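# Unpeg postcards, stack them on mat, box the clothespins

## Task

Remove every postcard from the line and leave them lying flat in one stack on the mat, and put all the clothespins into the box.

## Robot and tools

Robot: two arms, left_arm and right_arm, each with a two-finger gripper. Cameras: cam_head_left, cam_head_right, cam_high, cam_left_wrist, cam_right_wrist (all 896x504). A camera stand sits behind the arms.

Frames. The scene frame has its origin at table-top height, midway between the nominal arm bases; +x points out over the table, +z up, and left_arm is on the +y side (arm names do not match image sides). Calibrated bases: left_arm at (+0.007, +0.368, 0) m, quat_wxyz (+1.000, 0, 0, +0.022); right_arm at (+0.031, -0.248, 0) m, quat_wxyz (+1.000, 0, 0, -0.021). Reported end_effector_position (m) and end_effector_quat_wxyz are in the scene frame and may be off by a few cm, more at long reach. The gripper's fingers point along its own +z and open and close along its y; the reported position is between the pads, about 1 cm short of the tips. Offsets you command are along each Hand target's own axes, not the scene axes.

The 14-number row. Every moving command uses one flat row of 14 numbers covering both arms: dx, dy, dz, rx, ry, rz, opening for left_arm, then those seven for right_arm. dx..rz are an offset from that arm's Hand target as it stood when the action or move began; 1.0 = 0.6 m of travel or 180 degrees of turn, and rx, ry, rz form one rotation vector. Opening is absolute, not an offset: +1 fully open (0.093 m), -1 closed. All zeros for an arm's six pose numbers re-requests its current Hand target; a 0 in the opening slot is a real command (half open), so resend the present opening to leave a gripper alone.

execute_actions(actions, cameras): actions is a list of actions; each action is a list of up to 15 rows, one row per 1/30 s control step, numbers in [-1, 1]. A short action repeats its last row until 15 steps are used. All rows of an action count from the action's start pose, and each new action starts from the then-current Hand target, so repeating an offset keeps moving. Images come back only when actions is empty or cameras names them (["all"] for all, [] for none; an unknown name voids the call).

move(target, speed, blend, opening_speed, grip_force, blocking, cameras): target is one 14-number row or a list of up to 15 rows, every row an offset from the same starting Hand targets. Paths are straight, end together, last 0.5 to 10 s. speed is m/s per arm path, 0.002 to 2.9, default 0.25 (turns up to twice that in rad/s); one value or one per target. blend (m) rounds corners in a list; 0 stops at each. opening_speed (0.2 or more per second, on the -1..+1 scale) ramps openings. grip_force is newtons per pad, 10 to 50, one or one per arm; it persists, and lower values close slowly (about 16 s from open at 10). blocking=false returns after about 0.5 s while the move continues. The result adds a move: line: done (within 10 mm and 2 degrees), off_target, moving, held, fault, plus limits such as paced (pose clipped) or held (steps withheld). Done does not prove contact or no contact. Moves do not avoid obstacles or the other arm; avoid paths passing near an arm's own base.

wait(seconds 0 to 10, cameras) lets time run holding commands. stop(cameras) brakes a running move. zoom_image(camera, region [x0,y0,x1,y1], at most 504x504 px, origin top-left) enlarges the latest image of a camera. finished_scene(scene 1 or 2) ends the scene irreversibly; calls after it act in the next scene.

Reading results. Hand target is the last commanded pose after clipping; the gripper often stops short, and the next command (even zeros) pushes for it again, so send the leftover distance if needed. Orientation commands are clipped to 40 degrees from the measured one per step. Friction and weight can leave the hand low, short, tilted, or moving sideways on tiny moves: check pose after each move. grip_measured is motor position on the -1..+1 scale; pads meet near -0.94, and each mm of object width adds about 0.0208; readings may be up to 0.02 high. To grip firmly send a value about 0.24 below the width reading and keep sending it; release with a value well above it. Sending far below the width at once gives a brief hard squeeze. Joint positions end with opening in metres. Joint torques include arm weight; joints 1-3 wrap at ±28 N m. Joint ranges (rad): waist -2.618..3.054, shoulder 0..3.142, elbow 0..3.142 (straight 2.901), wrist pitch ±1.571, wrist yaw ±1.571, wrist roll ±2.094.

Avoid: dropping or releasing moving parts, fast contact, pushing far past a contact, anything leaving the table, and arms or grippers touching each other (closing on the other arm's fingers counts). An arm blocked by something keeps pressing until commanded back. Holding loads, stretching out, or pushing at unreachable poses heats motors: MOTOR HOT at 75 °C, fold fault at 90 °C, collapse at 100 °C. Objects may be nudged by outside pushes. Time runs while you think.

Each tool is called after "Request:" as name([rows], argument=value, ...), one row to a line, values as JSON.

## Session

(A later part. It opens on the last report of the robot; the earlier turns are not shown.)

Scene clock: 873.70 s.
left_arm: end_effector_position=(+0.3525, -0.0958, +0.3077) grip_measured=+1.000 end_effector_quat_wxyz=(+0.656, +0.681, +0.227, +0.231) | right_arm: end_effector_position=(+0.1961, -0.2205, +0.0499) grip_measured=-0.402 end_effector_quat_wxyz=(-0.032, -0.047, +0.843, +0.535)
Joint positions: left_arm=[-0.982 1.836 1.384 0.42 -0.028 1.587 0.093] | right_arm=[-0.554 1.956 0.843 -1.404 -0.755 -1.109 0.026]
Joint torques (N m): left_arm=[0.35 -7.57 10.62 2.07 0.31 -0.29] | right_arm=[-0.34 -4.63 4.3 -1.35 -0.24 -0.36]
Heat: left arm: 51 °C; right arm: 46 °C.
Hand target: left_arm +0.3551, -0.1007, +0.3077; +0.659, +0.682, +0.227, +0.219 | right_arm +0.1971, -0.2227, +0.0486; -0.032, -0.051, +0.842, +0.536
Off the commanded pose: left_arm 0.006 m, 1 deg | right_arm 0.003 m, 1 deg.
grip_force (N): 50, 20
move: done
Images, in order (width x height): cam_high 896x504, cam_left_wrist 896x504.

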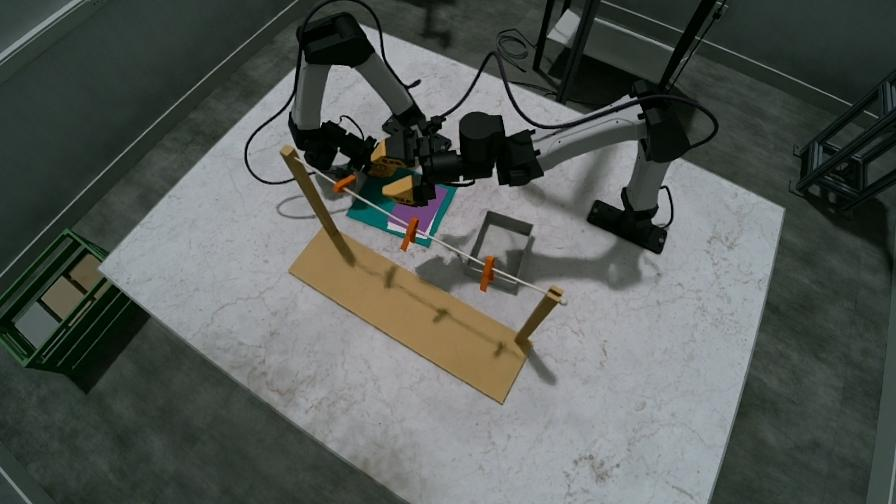

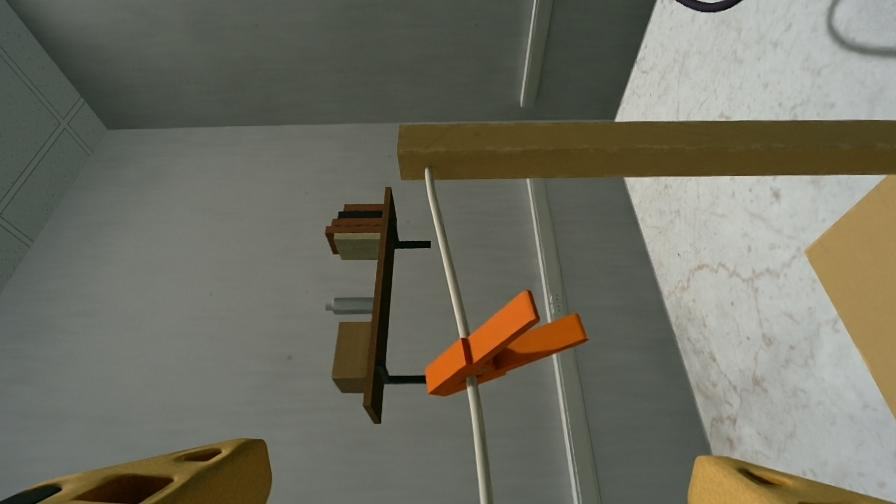

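Request:
move(target=[0,-0.0167,0.1167,0.011,0,0,1,0,0,0,0,0,0,-0.4], speed=0.08, cameras=["cam_left_wrist","cam_high","cam_head_right"])

Scene clock: 880.87 s.
left_arm: end_effector_position=(+0.3938, -0.1524, +0.2978) grip_measured=+1.000 end_effector_quat_wxyz=(+0.646, +0.692, +0.230, +0.227) | right_arm: end_effector_position=(+0.1961, -0.2205, +0.0499) grip_measured=-0.402 end_effector_quat_wxyz=(-0.032, -0.047, +0.843, +0.535)
Joint positions: left_arm=[-0.982 2.109 1.762 0.284 -0.027 1.586 0.093] | right_arm=[-0.554 1.956 0.843 -1.404 -0.755 -1.109 0.026]
Joint torques (N m): left_arm=[0.4 -9.66 10.71 2.06 0.33 -0.3] | right_arm=[-0.29 -4.66 4.3 -1.35 -0.23 -0.36]
Heat: left arm: 51 °C; right arm: 46 °C.
Hand target: left_arm +0.3967, -0.1564, +0.2951; +0.647, +0.694, +0.231, +0.215 | right_arm +0.1971, -0.2227, +0.0486; -0.032, -0.051, +0.842, +0.536
Off the commanded pose: left_arm 0.006 m, 1 deg | right_arm 0.003 m, 1 deg.
grip_force (N): 50, 20
move: done
Images, in order (width x height): cam_head_right 896x504, cam_high 896x504, cam_left_wrist 896x504.

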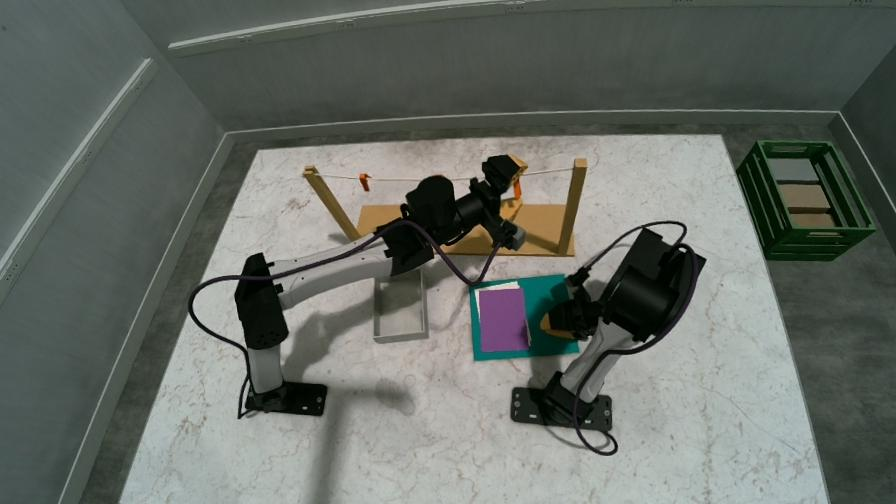

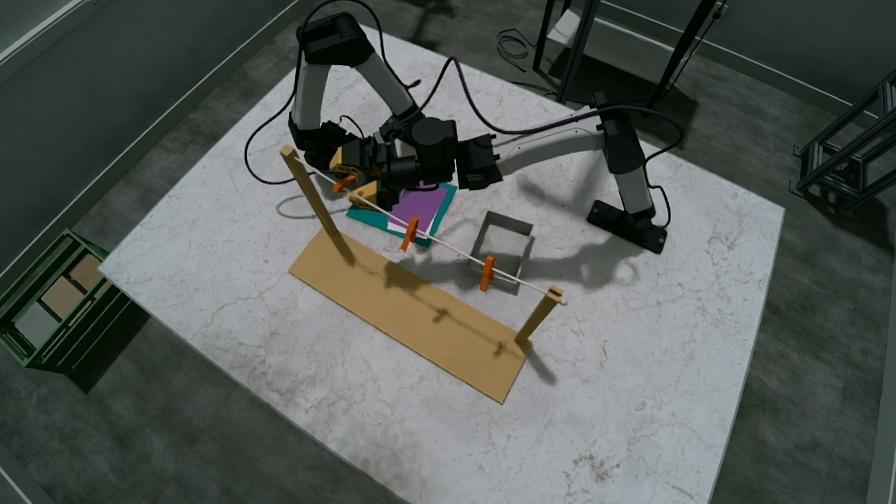

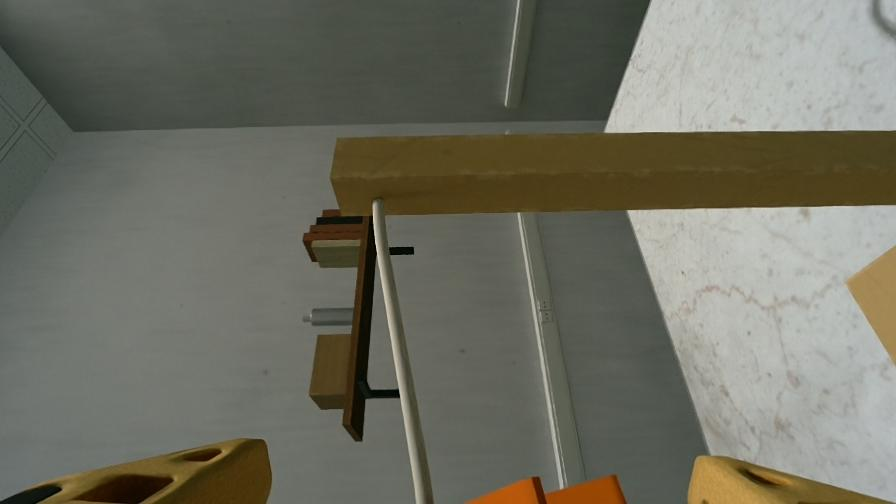

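Request:
move([
  [0,0.01,0.0167,0,0,0,1,0,0,0,0,0,0,-0.4],
  [0,0.01,0.0167,0,0,0,-0.2,0,0,0,0,0,0,-0.4],
], speed=0.05, opening_speed=0.7, cameras=["cam_left_wrist","cam_high","cam_head_right"])

Scene clock: 892.13 s.
left_arm: end_effector_position=(+0.3997, -0.1606, +0.3037) grip_measured=-0.197 end_effector_quat_wxyz=(+0.646, +0.692, +0.230, +0.226) | right_arm: end_effector_position=(+0.1961, -0.2205, +0.0499) grip_measured=-0.402 end_effector_quat_wxyz=(-0.032, -0.047, +0.843, +0.535)
Joint positions: left_arm=[-0.982 2.15 1.85 0.236 -0.026 1.585 0.036] | right_arm=[-0.554 1.956 0.843 -1.404 -0.755 -1.109 0.026]
Joint torques (N m): left_arm=[0.43 -9.8 10.81 2.08 0.32 -0.28] | right_arm=[-0.34 -4.66 4.31 -1.35 -0.23 -0.37]
Heat: left arm: 52 °C; right arm: 46 °C.
Hand target: left_arm +0.4030, -0.1648, +0.3003; +0.647, +0.694, +0.231, +0.215 | right_arm +0.1971, -0.2227, +0.0486; -0.032, -0.051, +0.842, +0.536
Off the commanded pose: left_arm 0.006 m, 1 deg | right_arm 0.003 m, 1 deg.
grip_force (N): 50, 20
move: done
Images, in order (width x height): cam_head_right 896x504, cam_high 896x504, cam_left_wrist 896x504.

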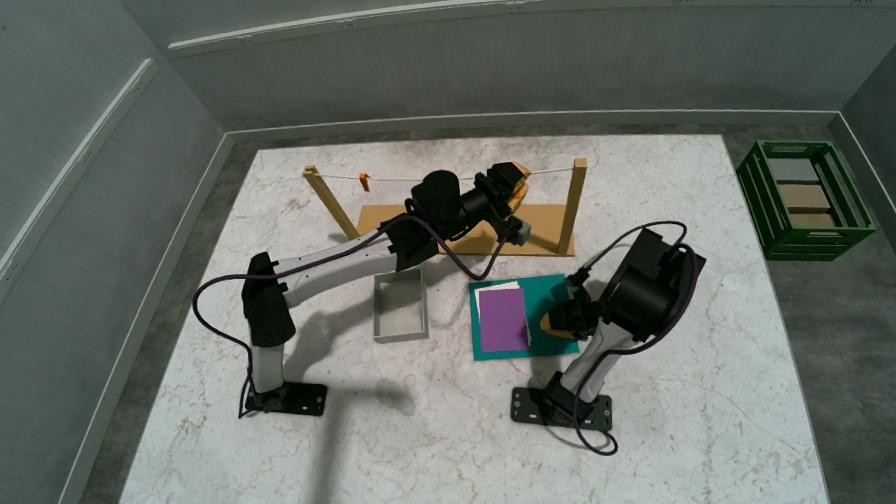

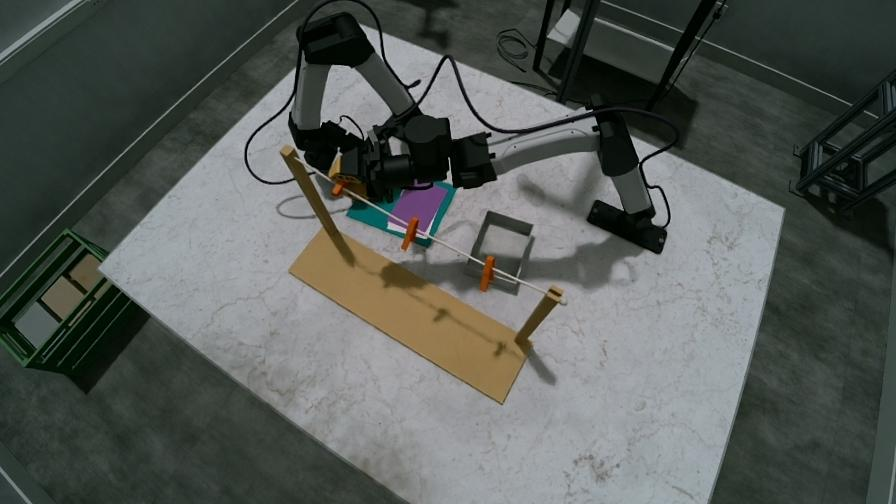

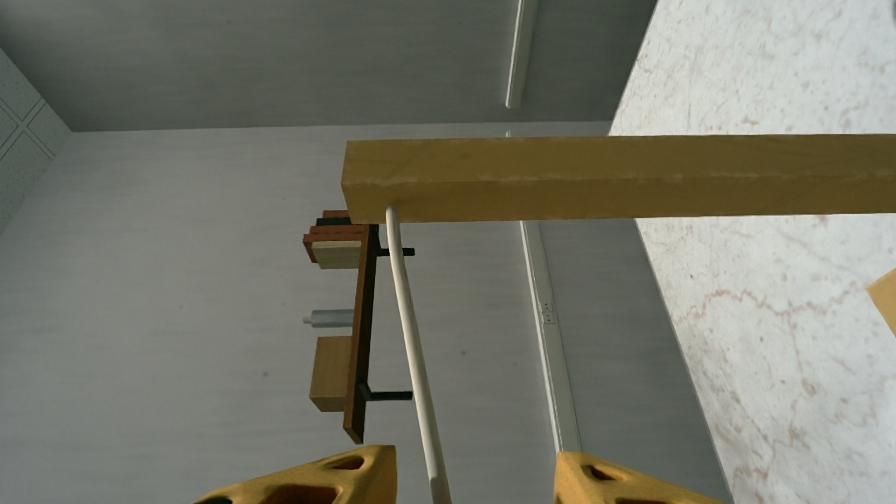

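Request:
zoom_image(camera="cam_high", region=[280, 140, 440, 230])

Request:
zoom_image(camera="cam_head_right", region=[460, 140, 620, 230])

Scaled by 3.150 from the camera's 896x504 image, which has a finer 1280x720 frame.

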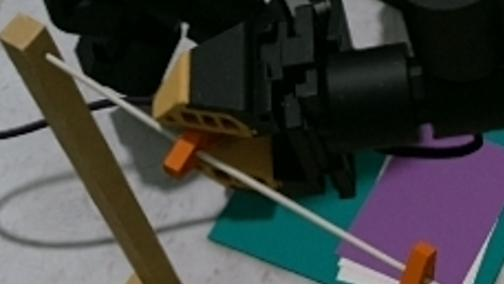

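Scaled by 3.150 from the camera's 896x504 image, which has a finer 1280x720 frame.

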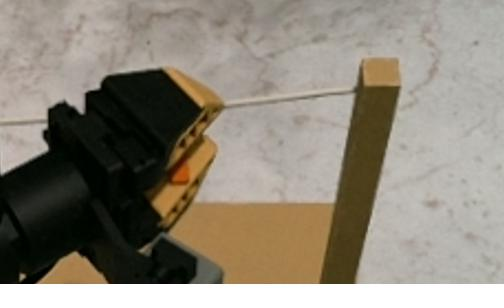

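Request:
move(target=[0,0,0,0,0,0,-1,0,0,0,0,0,0,-0.4], speed=0.05, opening_speed=0.5, cameras=["cam_left_wrist","cam_high","cam_head_right"])

Request:
zoom_image(camera="cam_high", region=[280, 140, 440, 230])

Request:
zoom_image(camera="cam_head_right", region=[460, 140, 620, 230])

Scene clock: 897.73 s.
left_arm: end_effector_position=(+0.3996, -0.1606, +0.3037) grip_measured=-0.631 end_effector_quat_wxyz=(+0.646, +0.692, +0.230, +0.226) | right_arm: end_effector_position=(+0.1961, -0.2205, +0.0499) grip_measured=-0.402 end_effector_quat_wxyz=(-0.032, -0.047, +0.843, +0.535)
Joint positions: left_arm=[-0.982 2.15 1.85 0.236 -0.026 1.585 0.015] | right_arm=[-0.554 1.956 0.843 -1.404 -0.755 -1.109 0.026]
Joint torques (N m): left_arm=[0.43 -9.81 10.85 2.09 0.32 -0.27] | right_arm=[-0.29 -4.67 4.27 -1.35 -0.24 -0.37]
Heat: left arm: 52 °C; right arm: 46 °C.
Hand target: left_arm +0.4030, -0.1648, +0.3004; +0.647, +0.694, +0.231, +0.215 | right_arm +0.1971, -0.2227, +0.0486; -0.032, -0.051, +0.842, +0.536
Off the commanded pose: left_arm 0.006 m, 1 deg | right_arm 0.003 m, 1 deg.
grip_force (N): 50, 20
move: done
Images, in order (width x height): cam_head_right 896x504, cam_high 896x504, cam_left_wrist 896x504.

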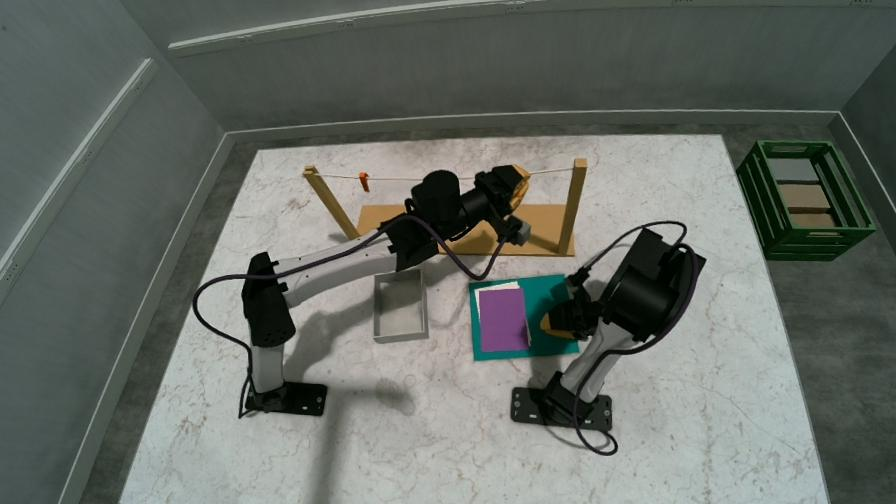

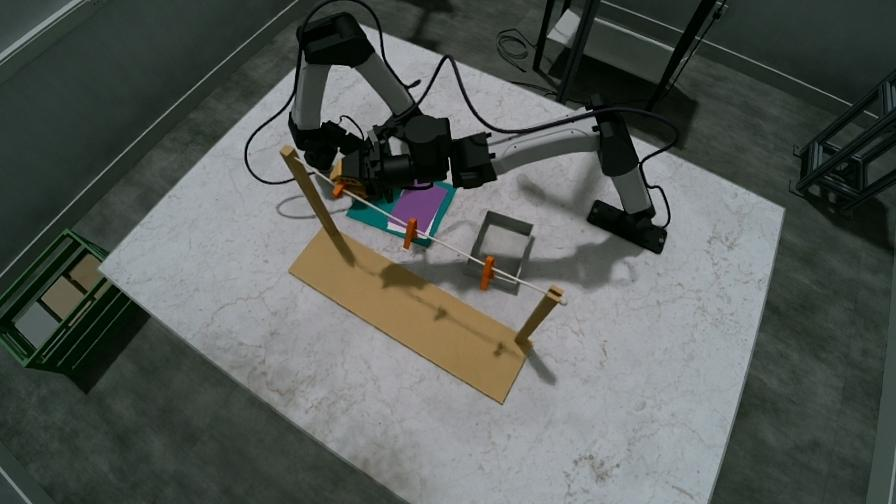

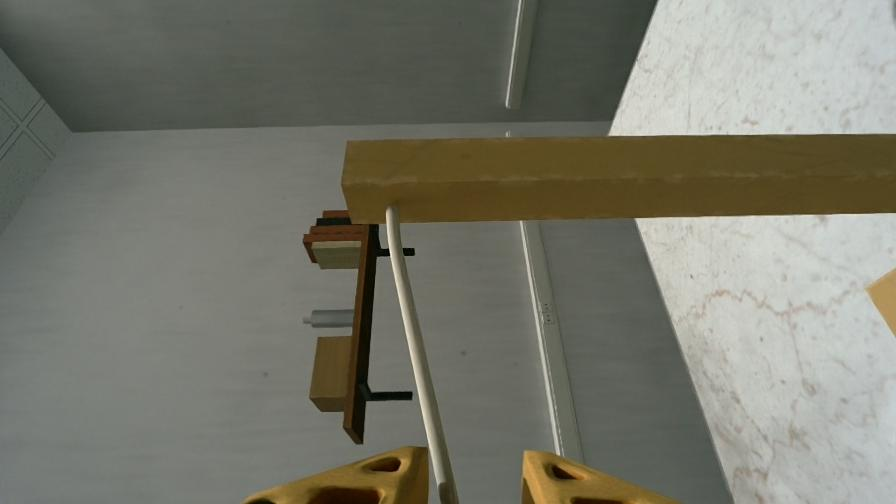

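Scaled by 3.150 from the camera's 896x504 image, which has a finer 1280x720 frame.

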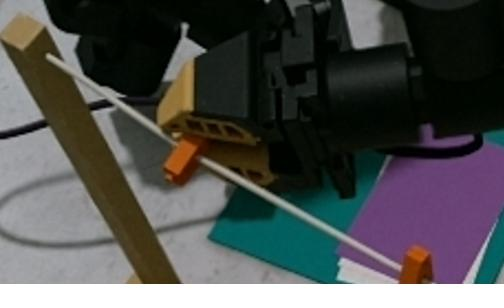

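Scaled by 3.150 from the camera's 896x504 image, which has a finer 1280x720 frame.

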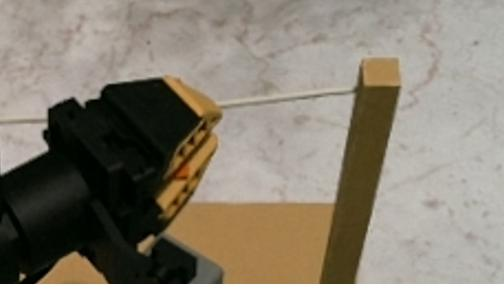

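Request:
move(target=[-0.0533,-0.003,-0.0398,0,0,0,-1,0,0,0,0,0,0,-0.4], speed=0.04, cameras=["cam_left_wrist","cam_high","cam_head_right"])

Request:
zoom_image(camera="cam_high", region=[280, 140, 440, 230])

Request:
zoom_image(camera="cam_head_right", region=[460, 140, 620, 230])

Scene clock: 904.03 s.
left_arm: end_effector_position=(+0.3665, -0.1710, +0.2809) grip_measured=-0.642 end_effector_quat_wxyz=(+0.636, +0.706, +0.226, +0.216) | right_arm: end_effector_position=(+0.1961, -0.2205, +0.0499) grip_measured=-0.402 end_effector_quat_wxyz=(-0.032, -0.047, +0.843, +0.535)
Joint positions: left_arm=[-1.043 2.115 1.738 0.279 -0.065 1.582 0.014] | right_arm=[-0.554 1.956 0.843 -1.404 -0.755 -1.109 0.026]
Joint torques (N m): left_arm=[-0.08 -14.37 7.95 2.17 0.07 -0.29] | right_arm=[-0.29 -4.7 4.29 -1.34 -0.23 -0.36]
Heat: left arm: 51 °C; right arm: 46 °C.
Hand target: left_arm +0.3629, -0.1648, +0.3004; +0.647, +0.694, +0.231, +0.215 | right_arm +0.1971, -0.2227, +0.0486; -0.032, -0.051, +0.842, +0.536
Off the commanded pose: left_arm 0.021 m, 2 deg | right_arm 0.003 m, 1 deg.
grip_force (N): 50, 20
move: off_target (left_arm)
Images, in order (width x height): cam_head_right 896x504, cam_high 896x504, cam_left_wrist 896x504.

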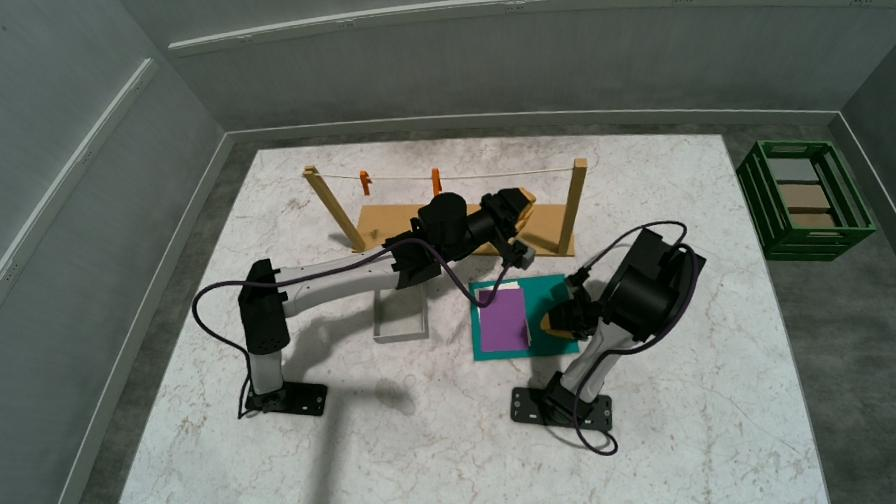

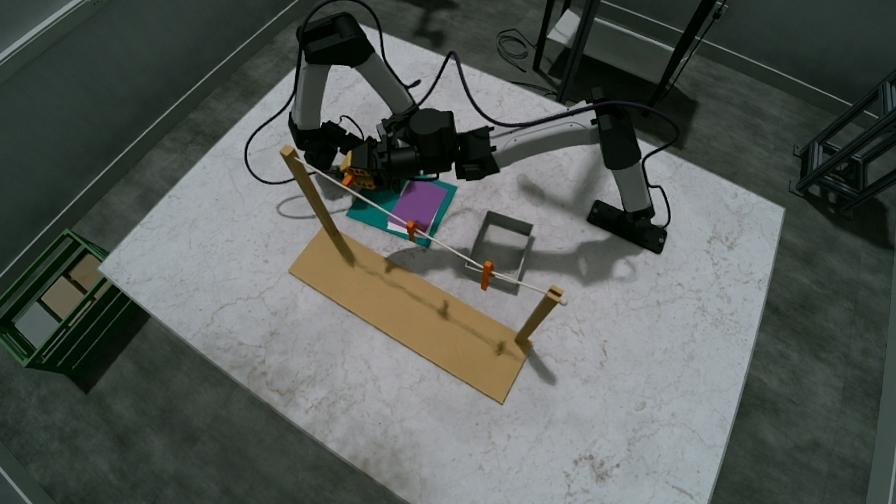

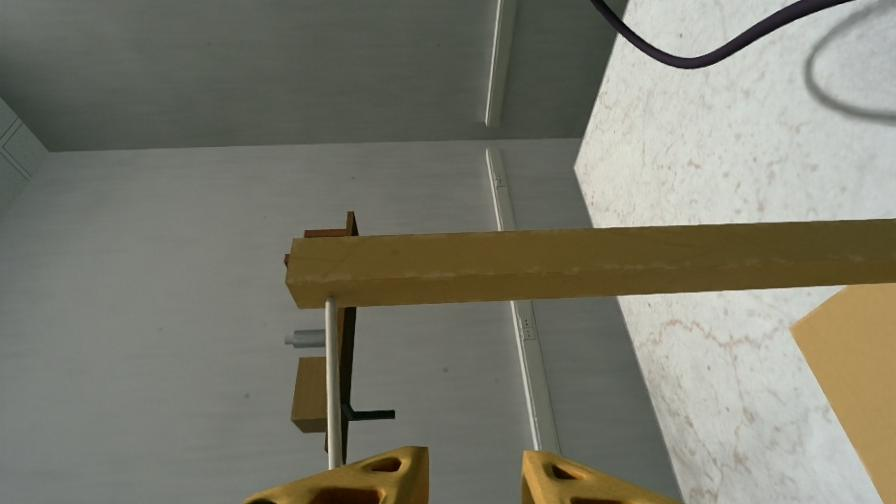

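Scaled by 3.150 from the camera's 896x504 image, which has a finer 1280x720 frame.

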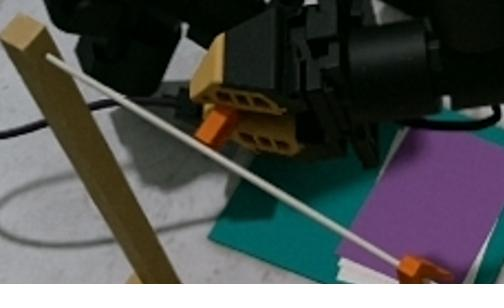

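Scaled by 3.150 from the camera's 896x504 image, which has a finer 1280x720 frame.

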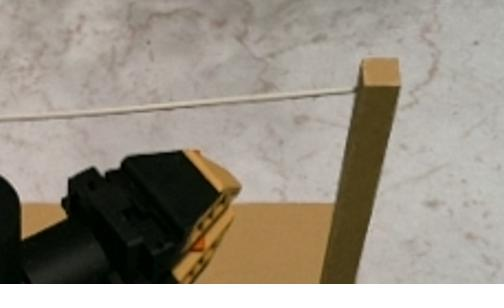

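Request:
move([
  [-0.0025,-0.03,-0.198,0,0,0,-1,0,0,0,0,0,0,-0.4],
  [0.084,-0.2625,-0.409,0.285,0,0,-1,0,0,0,0,0,0,-0.4],
], speed=0.18, blend=0.03, cameras=["all"])

Scene clock: 922.23 s.
left_arm: end_effector_position=(+0.2497, +0.0736, +0.1530) grip_measured=-0.642 end_effector_quat_wxyz=(+0.277, +0.905, +0.309, +0.100) | right_arm: end_effector_position=(+0.1961, -0.2205, +0.0499) grip_measured=-0.402 end_effector_quat_wxyz=(-0.032, -0.047, +0.843, +0.535)
Joint positions: left_arm=[-0.92 1.472 1.141 -0.644 0.011 1.604 0.014] | right_arm=[-0.554 1.956 0.843 -1.404 -0.755 -1.109 0.026]
Joint torques (N m): left_arm=[0.25 -5.35 10 1.32 0.37 0.02] | right_arm=[-0.31 -4.66 4.29 -1.35 -0.23 -0.36]
Heat: left arm: 58 °C; right arm: 46 °C.
Hand target: left_arm +0.2501, +0.0701, +0.1603; +0.283, +0.906, +0.302, +0.094 | right_arm +0.1971, -0.2227, +0.0486; -0.032, -0.051, +0.842, +0.536
Off the commanded pose: left_arm 0.008 m, 1 deg | right_arm 0.003 m, 1 deg.
grip_force (N): 50, 20
move: done

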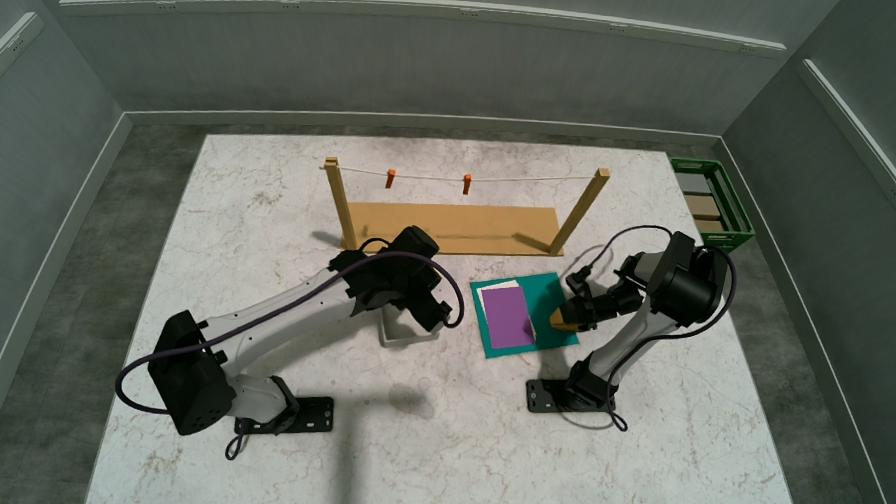

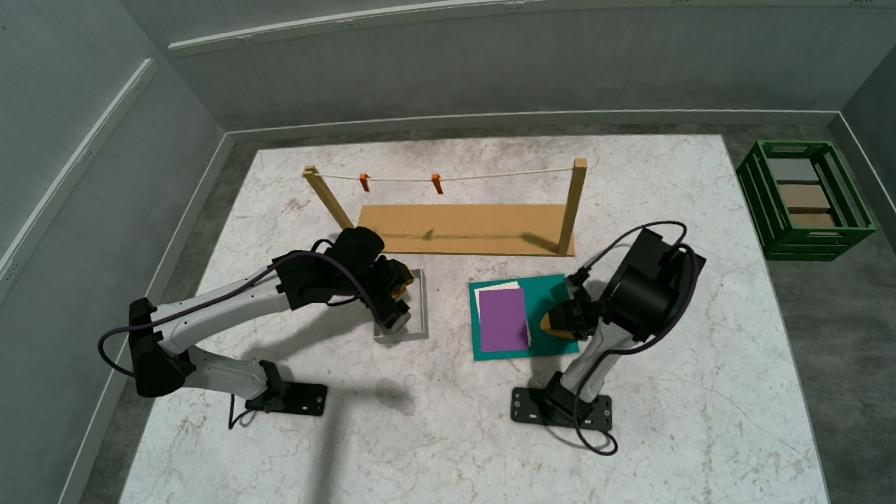

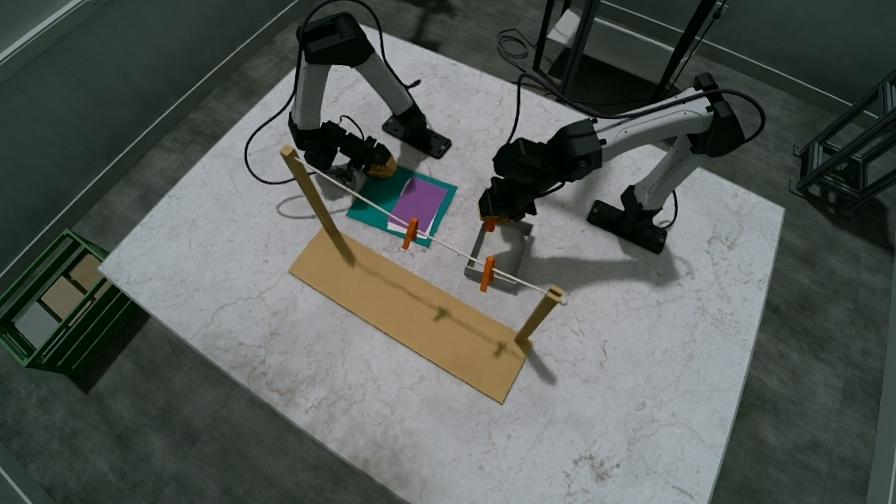

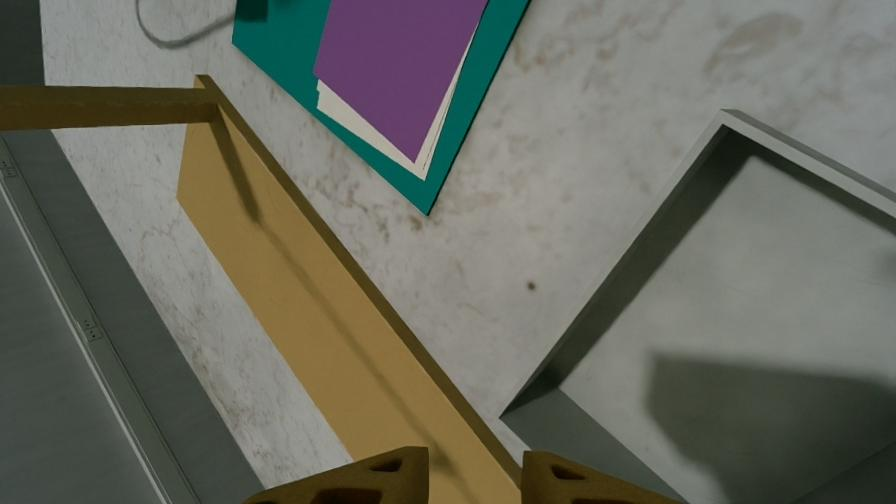

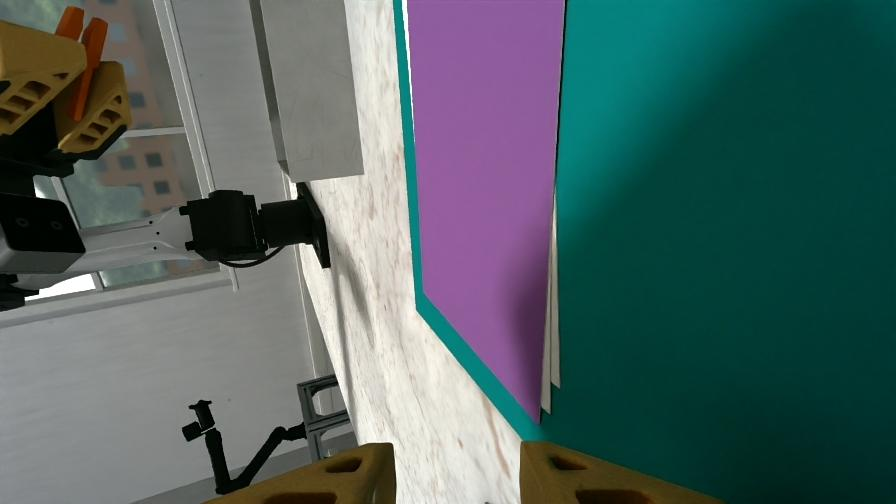

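Request:
move(target=[0.0865,-0.0585,-0.0388,0,0,0,-1,0,0,0,0,0,0,-0.4], speed=0.12, cameras=["cam_left_wrist","cam_high","cam_head_right","cam_head_left"])

Request:
zoom_image(camera="cam_high", region=[430, 150, 610, 310])

Request:
zoom_image(camera="cam_head_right", region=[320, 220, 480, 360])

Scene clock: 937.17 s.
left_arm: end_effector_position=(+0.2724, +0.1334, +0.1568) grip_measured=-0.642 end_effector_quat_wxyz=(+0.279, +0.903, +0.309, +0.101) | right_arm: end_effector_position=(+0.1961, -0.2205, +0.0499) grip_measured=-0.402 end_effector_quat_wxyz=(-0.032, -0.047, +0.843, +0.535)
Joint positions: left_arm=[-0.705 1.37 1.07 -0.68 0.131 1.781 0.014] | right_arm=[-0.554 1.956 0.843 -1.404 -0.755 -1.109 0.026]
Joint torques (N m): left_arm=[0.25 -6.35 7.2 1.32 0.45 0.02] | right_arm=[-0.34 -4.67 4.31 -1.34 -0.25 -0.37]
Heat: left arm: 53 °C; right arm: 46 °C.
Hand target: left_arm +0.2664, +0.1349, +0.1594; +0.283, +0.906, +0.302, +0.094 | right_arm +0.1971, -0.2227, +0.0486; -0.032, -0.051, +0.842, +0.536
Off the commanded pose: left_arm 0.007 m, 1 deg | right_arm 0.003 m, 1 deg.
grip_force (N): 50, 20
move: done
Images, in order (width x height): cam_head_left 896x504, cam_head_right 896x504, cam_high 896x504, cam_left_wrist 896x504.

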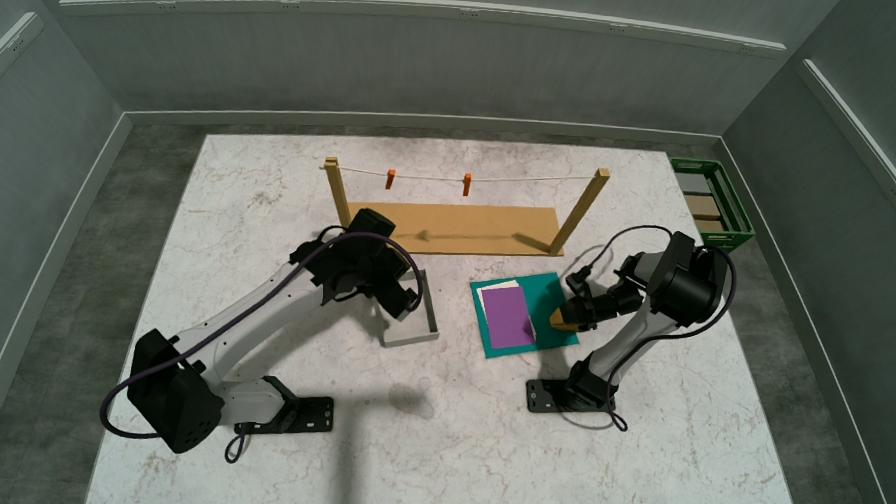

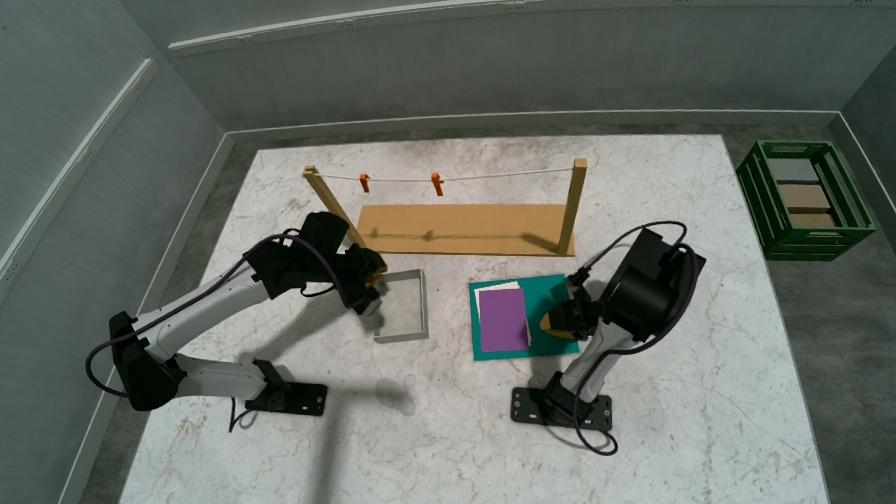

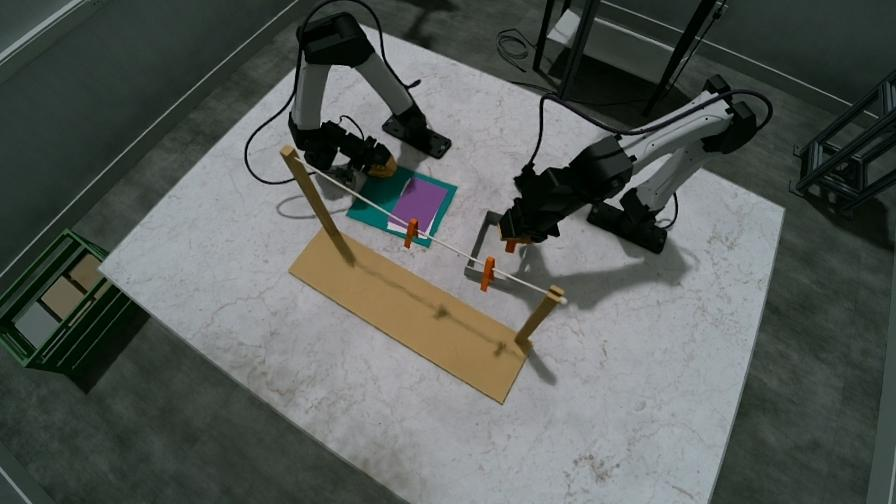

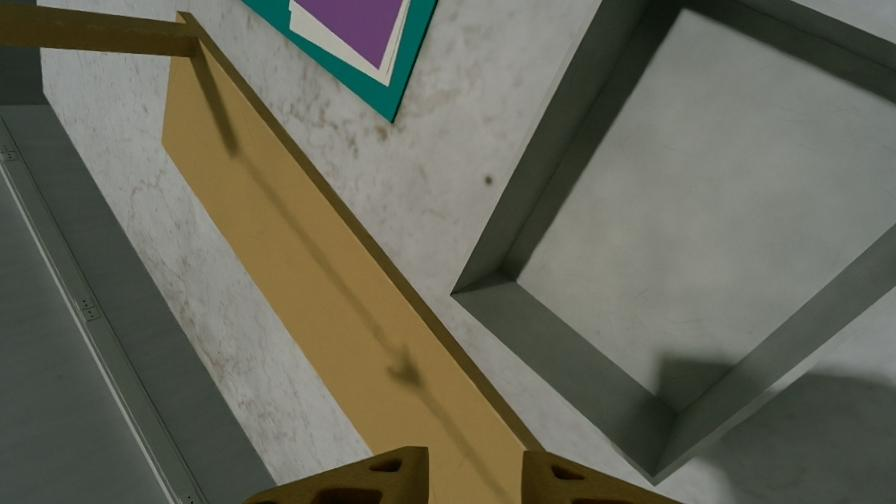

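Scaled by 2.800 from the camera's 896x504 image, which has a finer 1280x720 frame.

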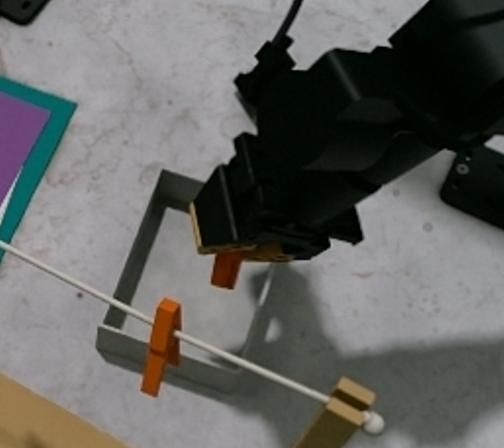

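Scaled by 3.150 from the camera's 896x504 image, which has a finer 1280x720 frame.

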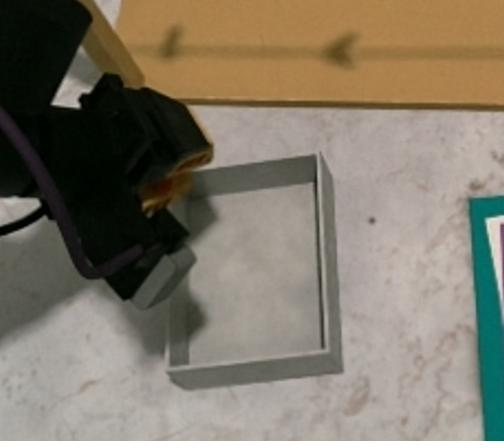

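Request:
move(target=[-0.015,-0.103,0.1313,0,0,0,-1,0,0,0,0,0,0,-0.4], speed=0.1, cameras=["cam_left_wrist","cam_high","cam_head_right","cam_head_left"])

Request:
zoom_image(camera="cam_high", region=[430, 150, 610, 310])

Request:
zoom_image(camera="cam_head_right", region=[320, 220, 480, 360])

Scene clock: 949.17 s.
left_arm: end_effector_position=(+0.2578, +0.1363, +0.0657) grip_measured=-0.643 end_effector_quat_wxyz=(+0.284, +0.905, +0.299, +0.101) | right_arm: end_effector_position=(+0.1961, -0.2205, +0.0499) grip_measured=-0.402 end_effector_quat_wxyz=(-0.032, -0.047, +0.843, +0.535)
Joint positions: left_arm=[-0.724 1.407 0.719 -0.282 0.131 1.781 0.014] | right_arm=[-0.554 1.956 0.843 -1.404 -0.755 -1.109 0.026]
Joint torques (N m): left_arm=[-0.57 -3.19 6.42 1.58 0.28 -0.21] | right_arm=[-0.29 -4.67 4.29 -1.35 -0.24 -0.37]
Heat: left arm: 50 °C; right arm: 46 °C.
Hand target: left_arm +0.2556, +0.1343, +0.0594; +0.283, +0.906, +0.301, +0.094 | right_arm +0.1971, -0.2227, +0.0486; -0.032, -0.051, +0.842, +0.536
Off the commanded pose: left_arm 0.007 m, 1 deg | right_arm 0.003 m, 1 deg.
grip_force (N): 50, 20
move: done
Images, in order (width x height): cam_head_left 896x504, cam_head_right 896x504, cam_high 896x504, cam_left_wrist 896x504.

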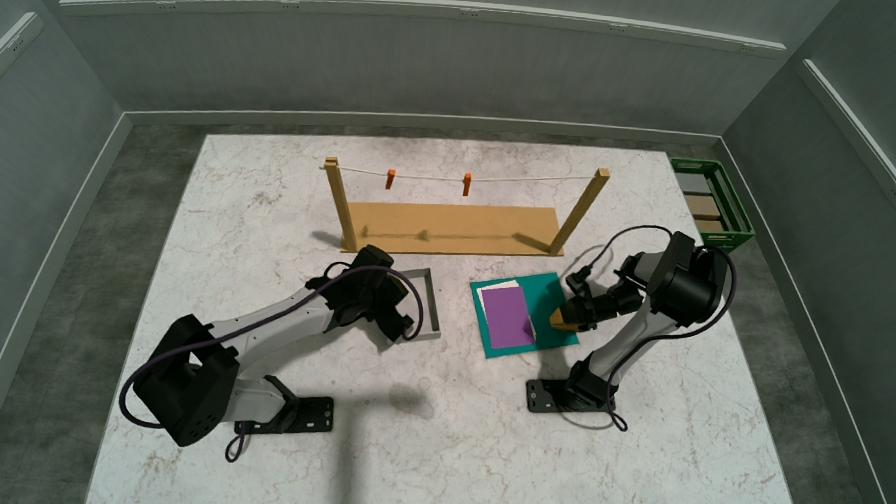

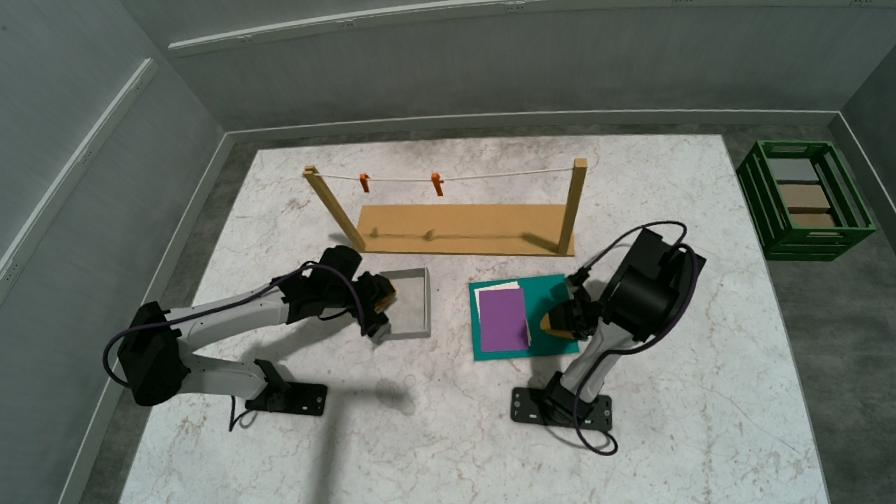

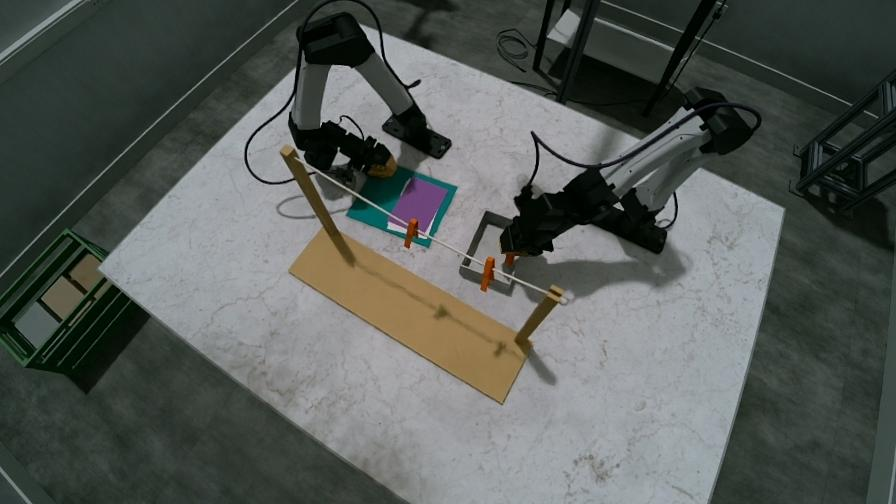

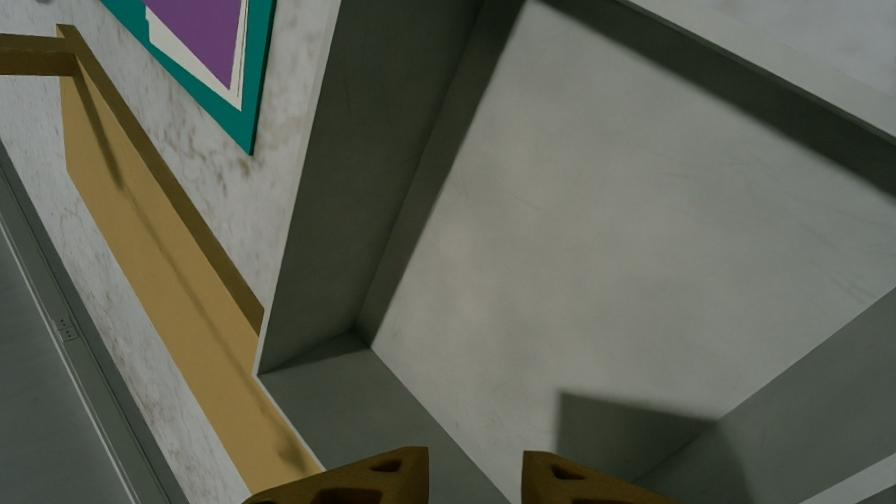

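Scaled by 2.800 from the camera's 896x504 image, which has a finer 1280x720 frame.

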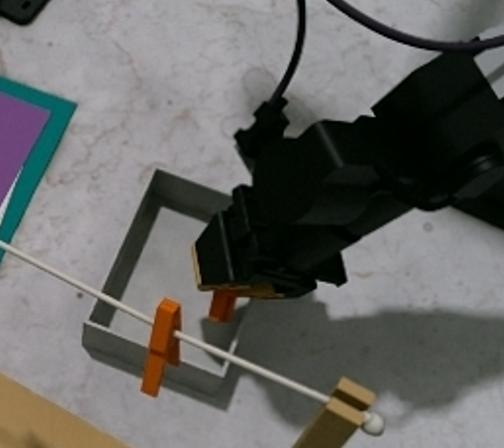

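Scaled by 3.150 from the camera's 896x504 image, which has a finer 1280x720 frame.

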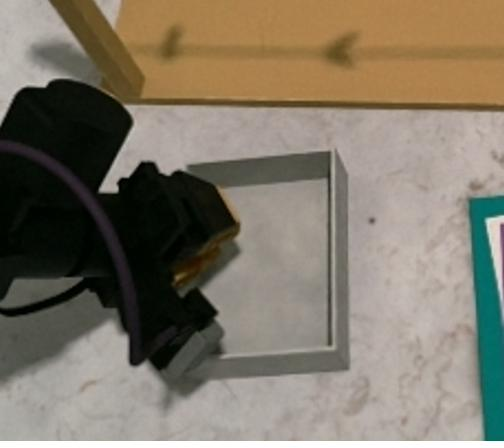

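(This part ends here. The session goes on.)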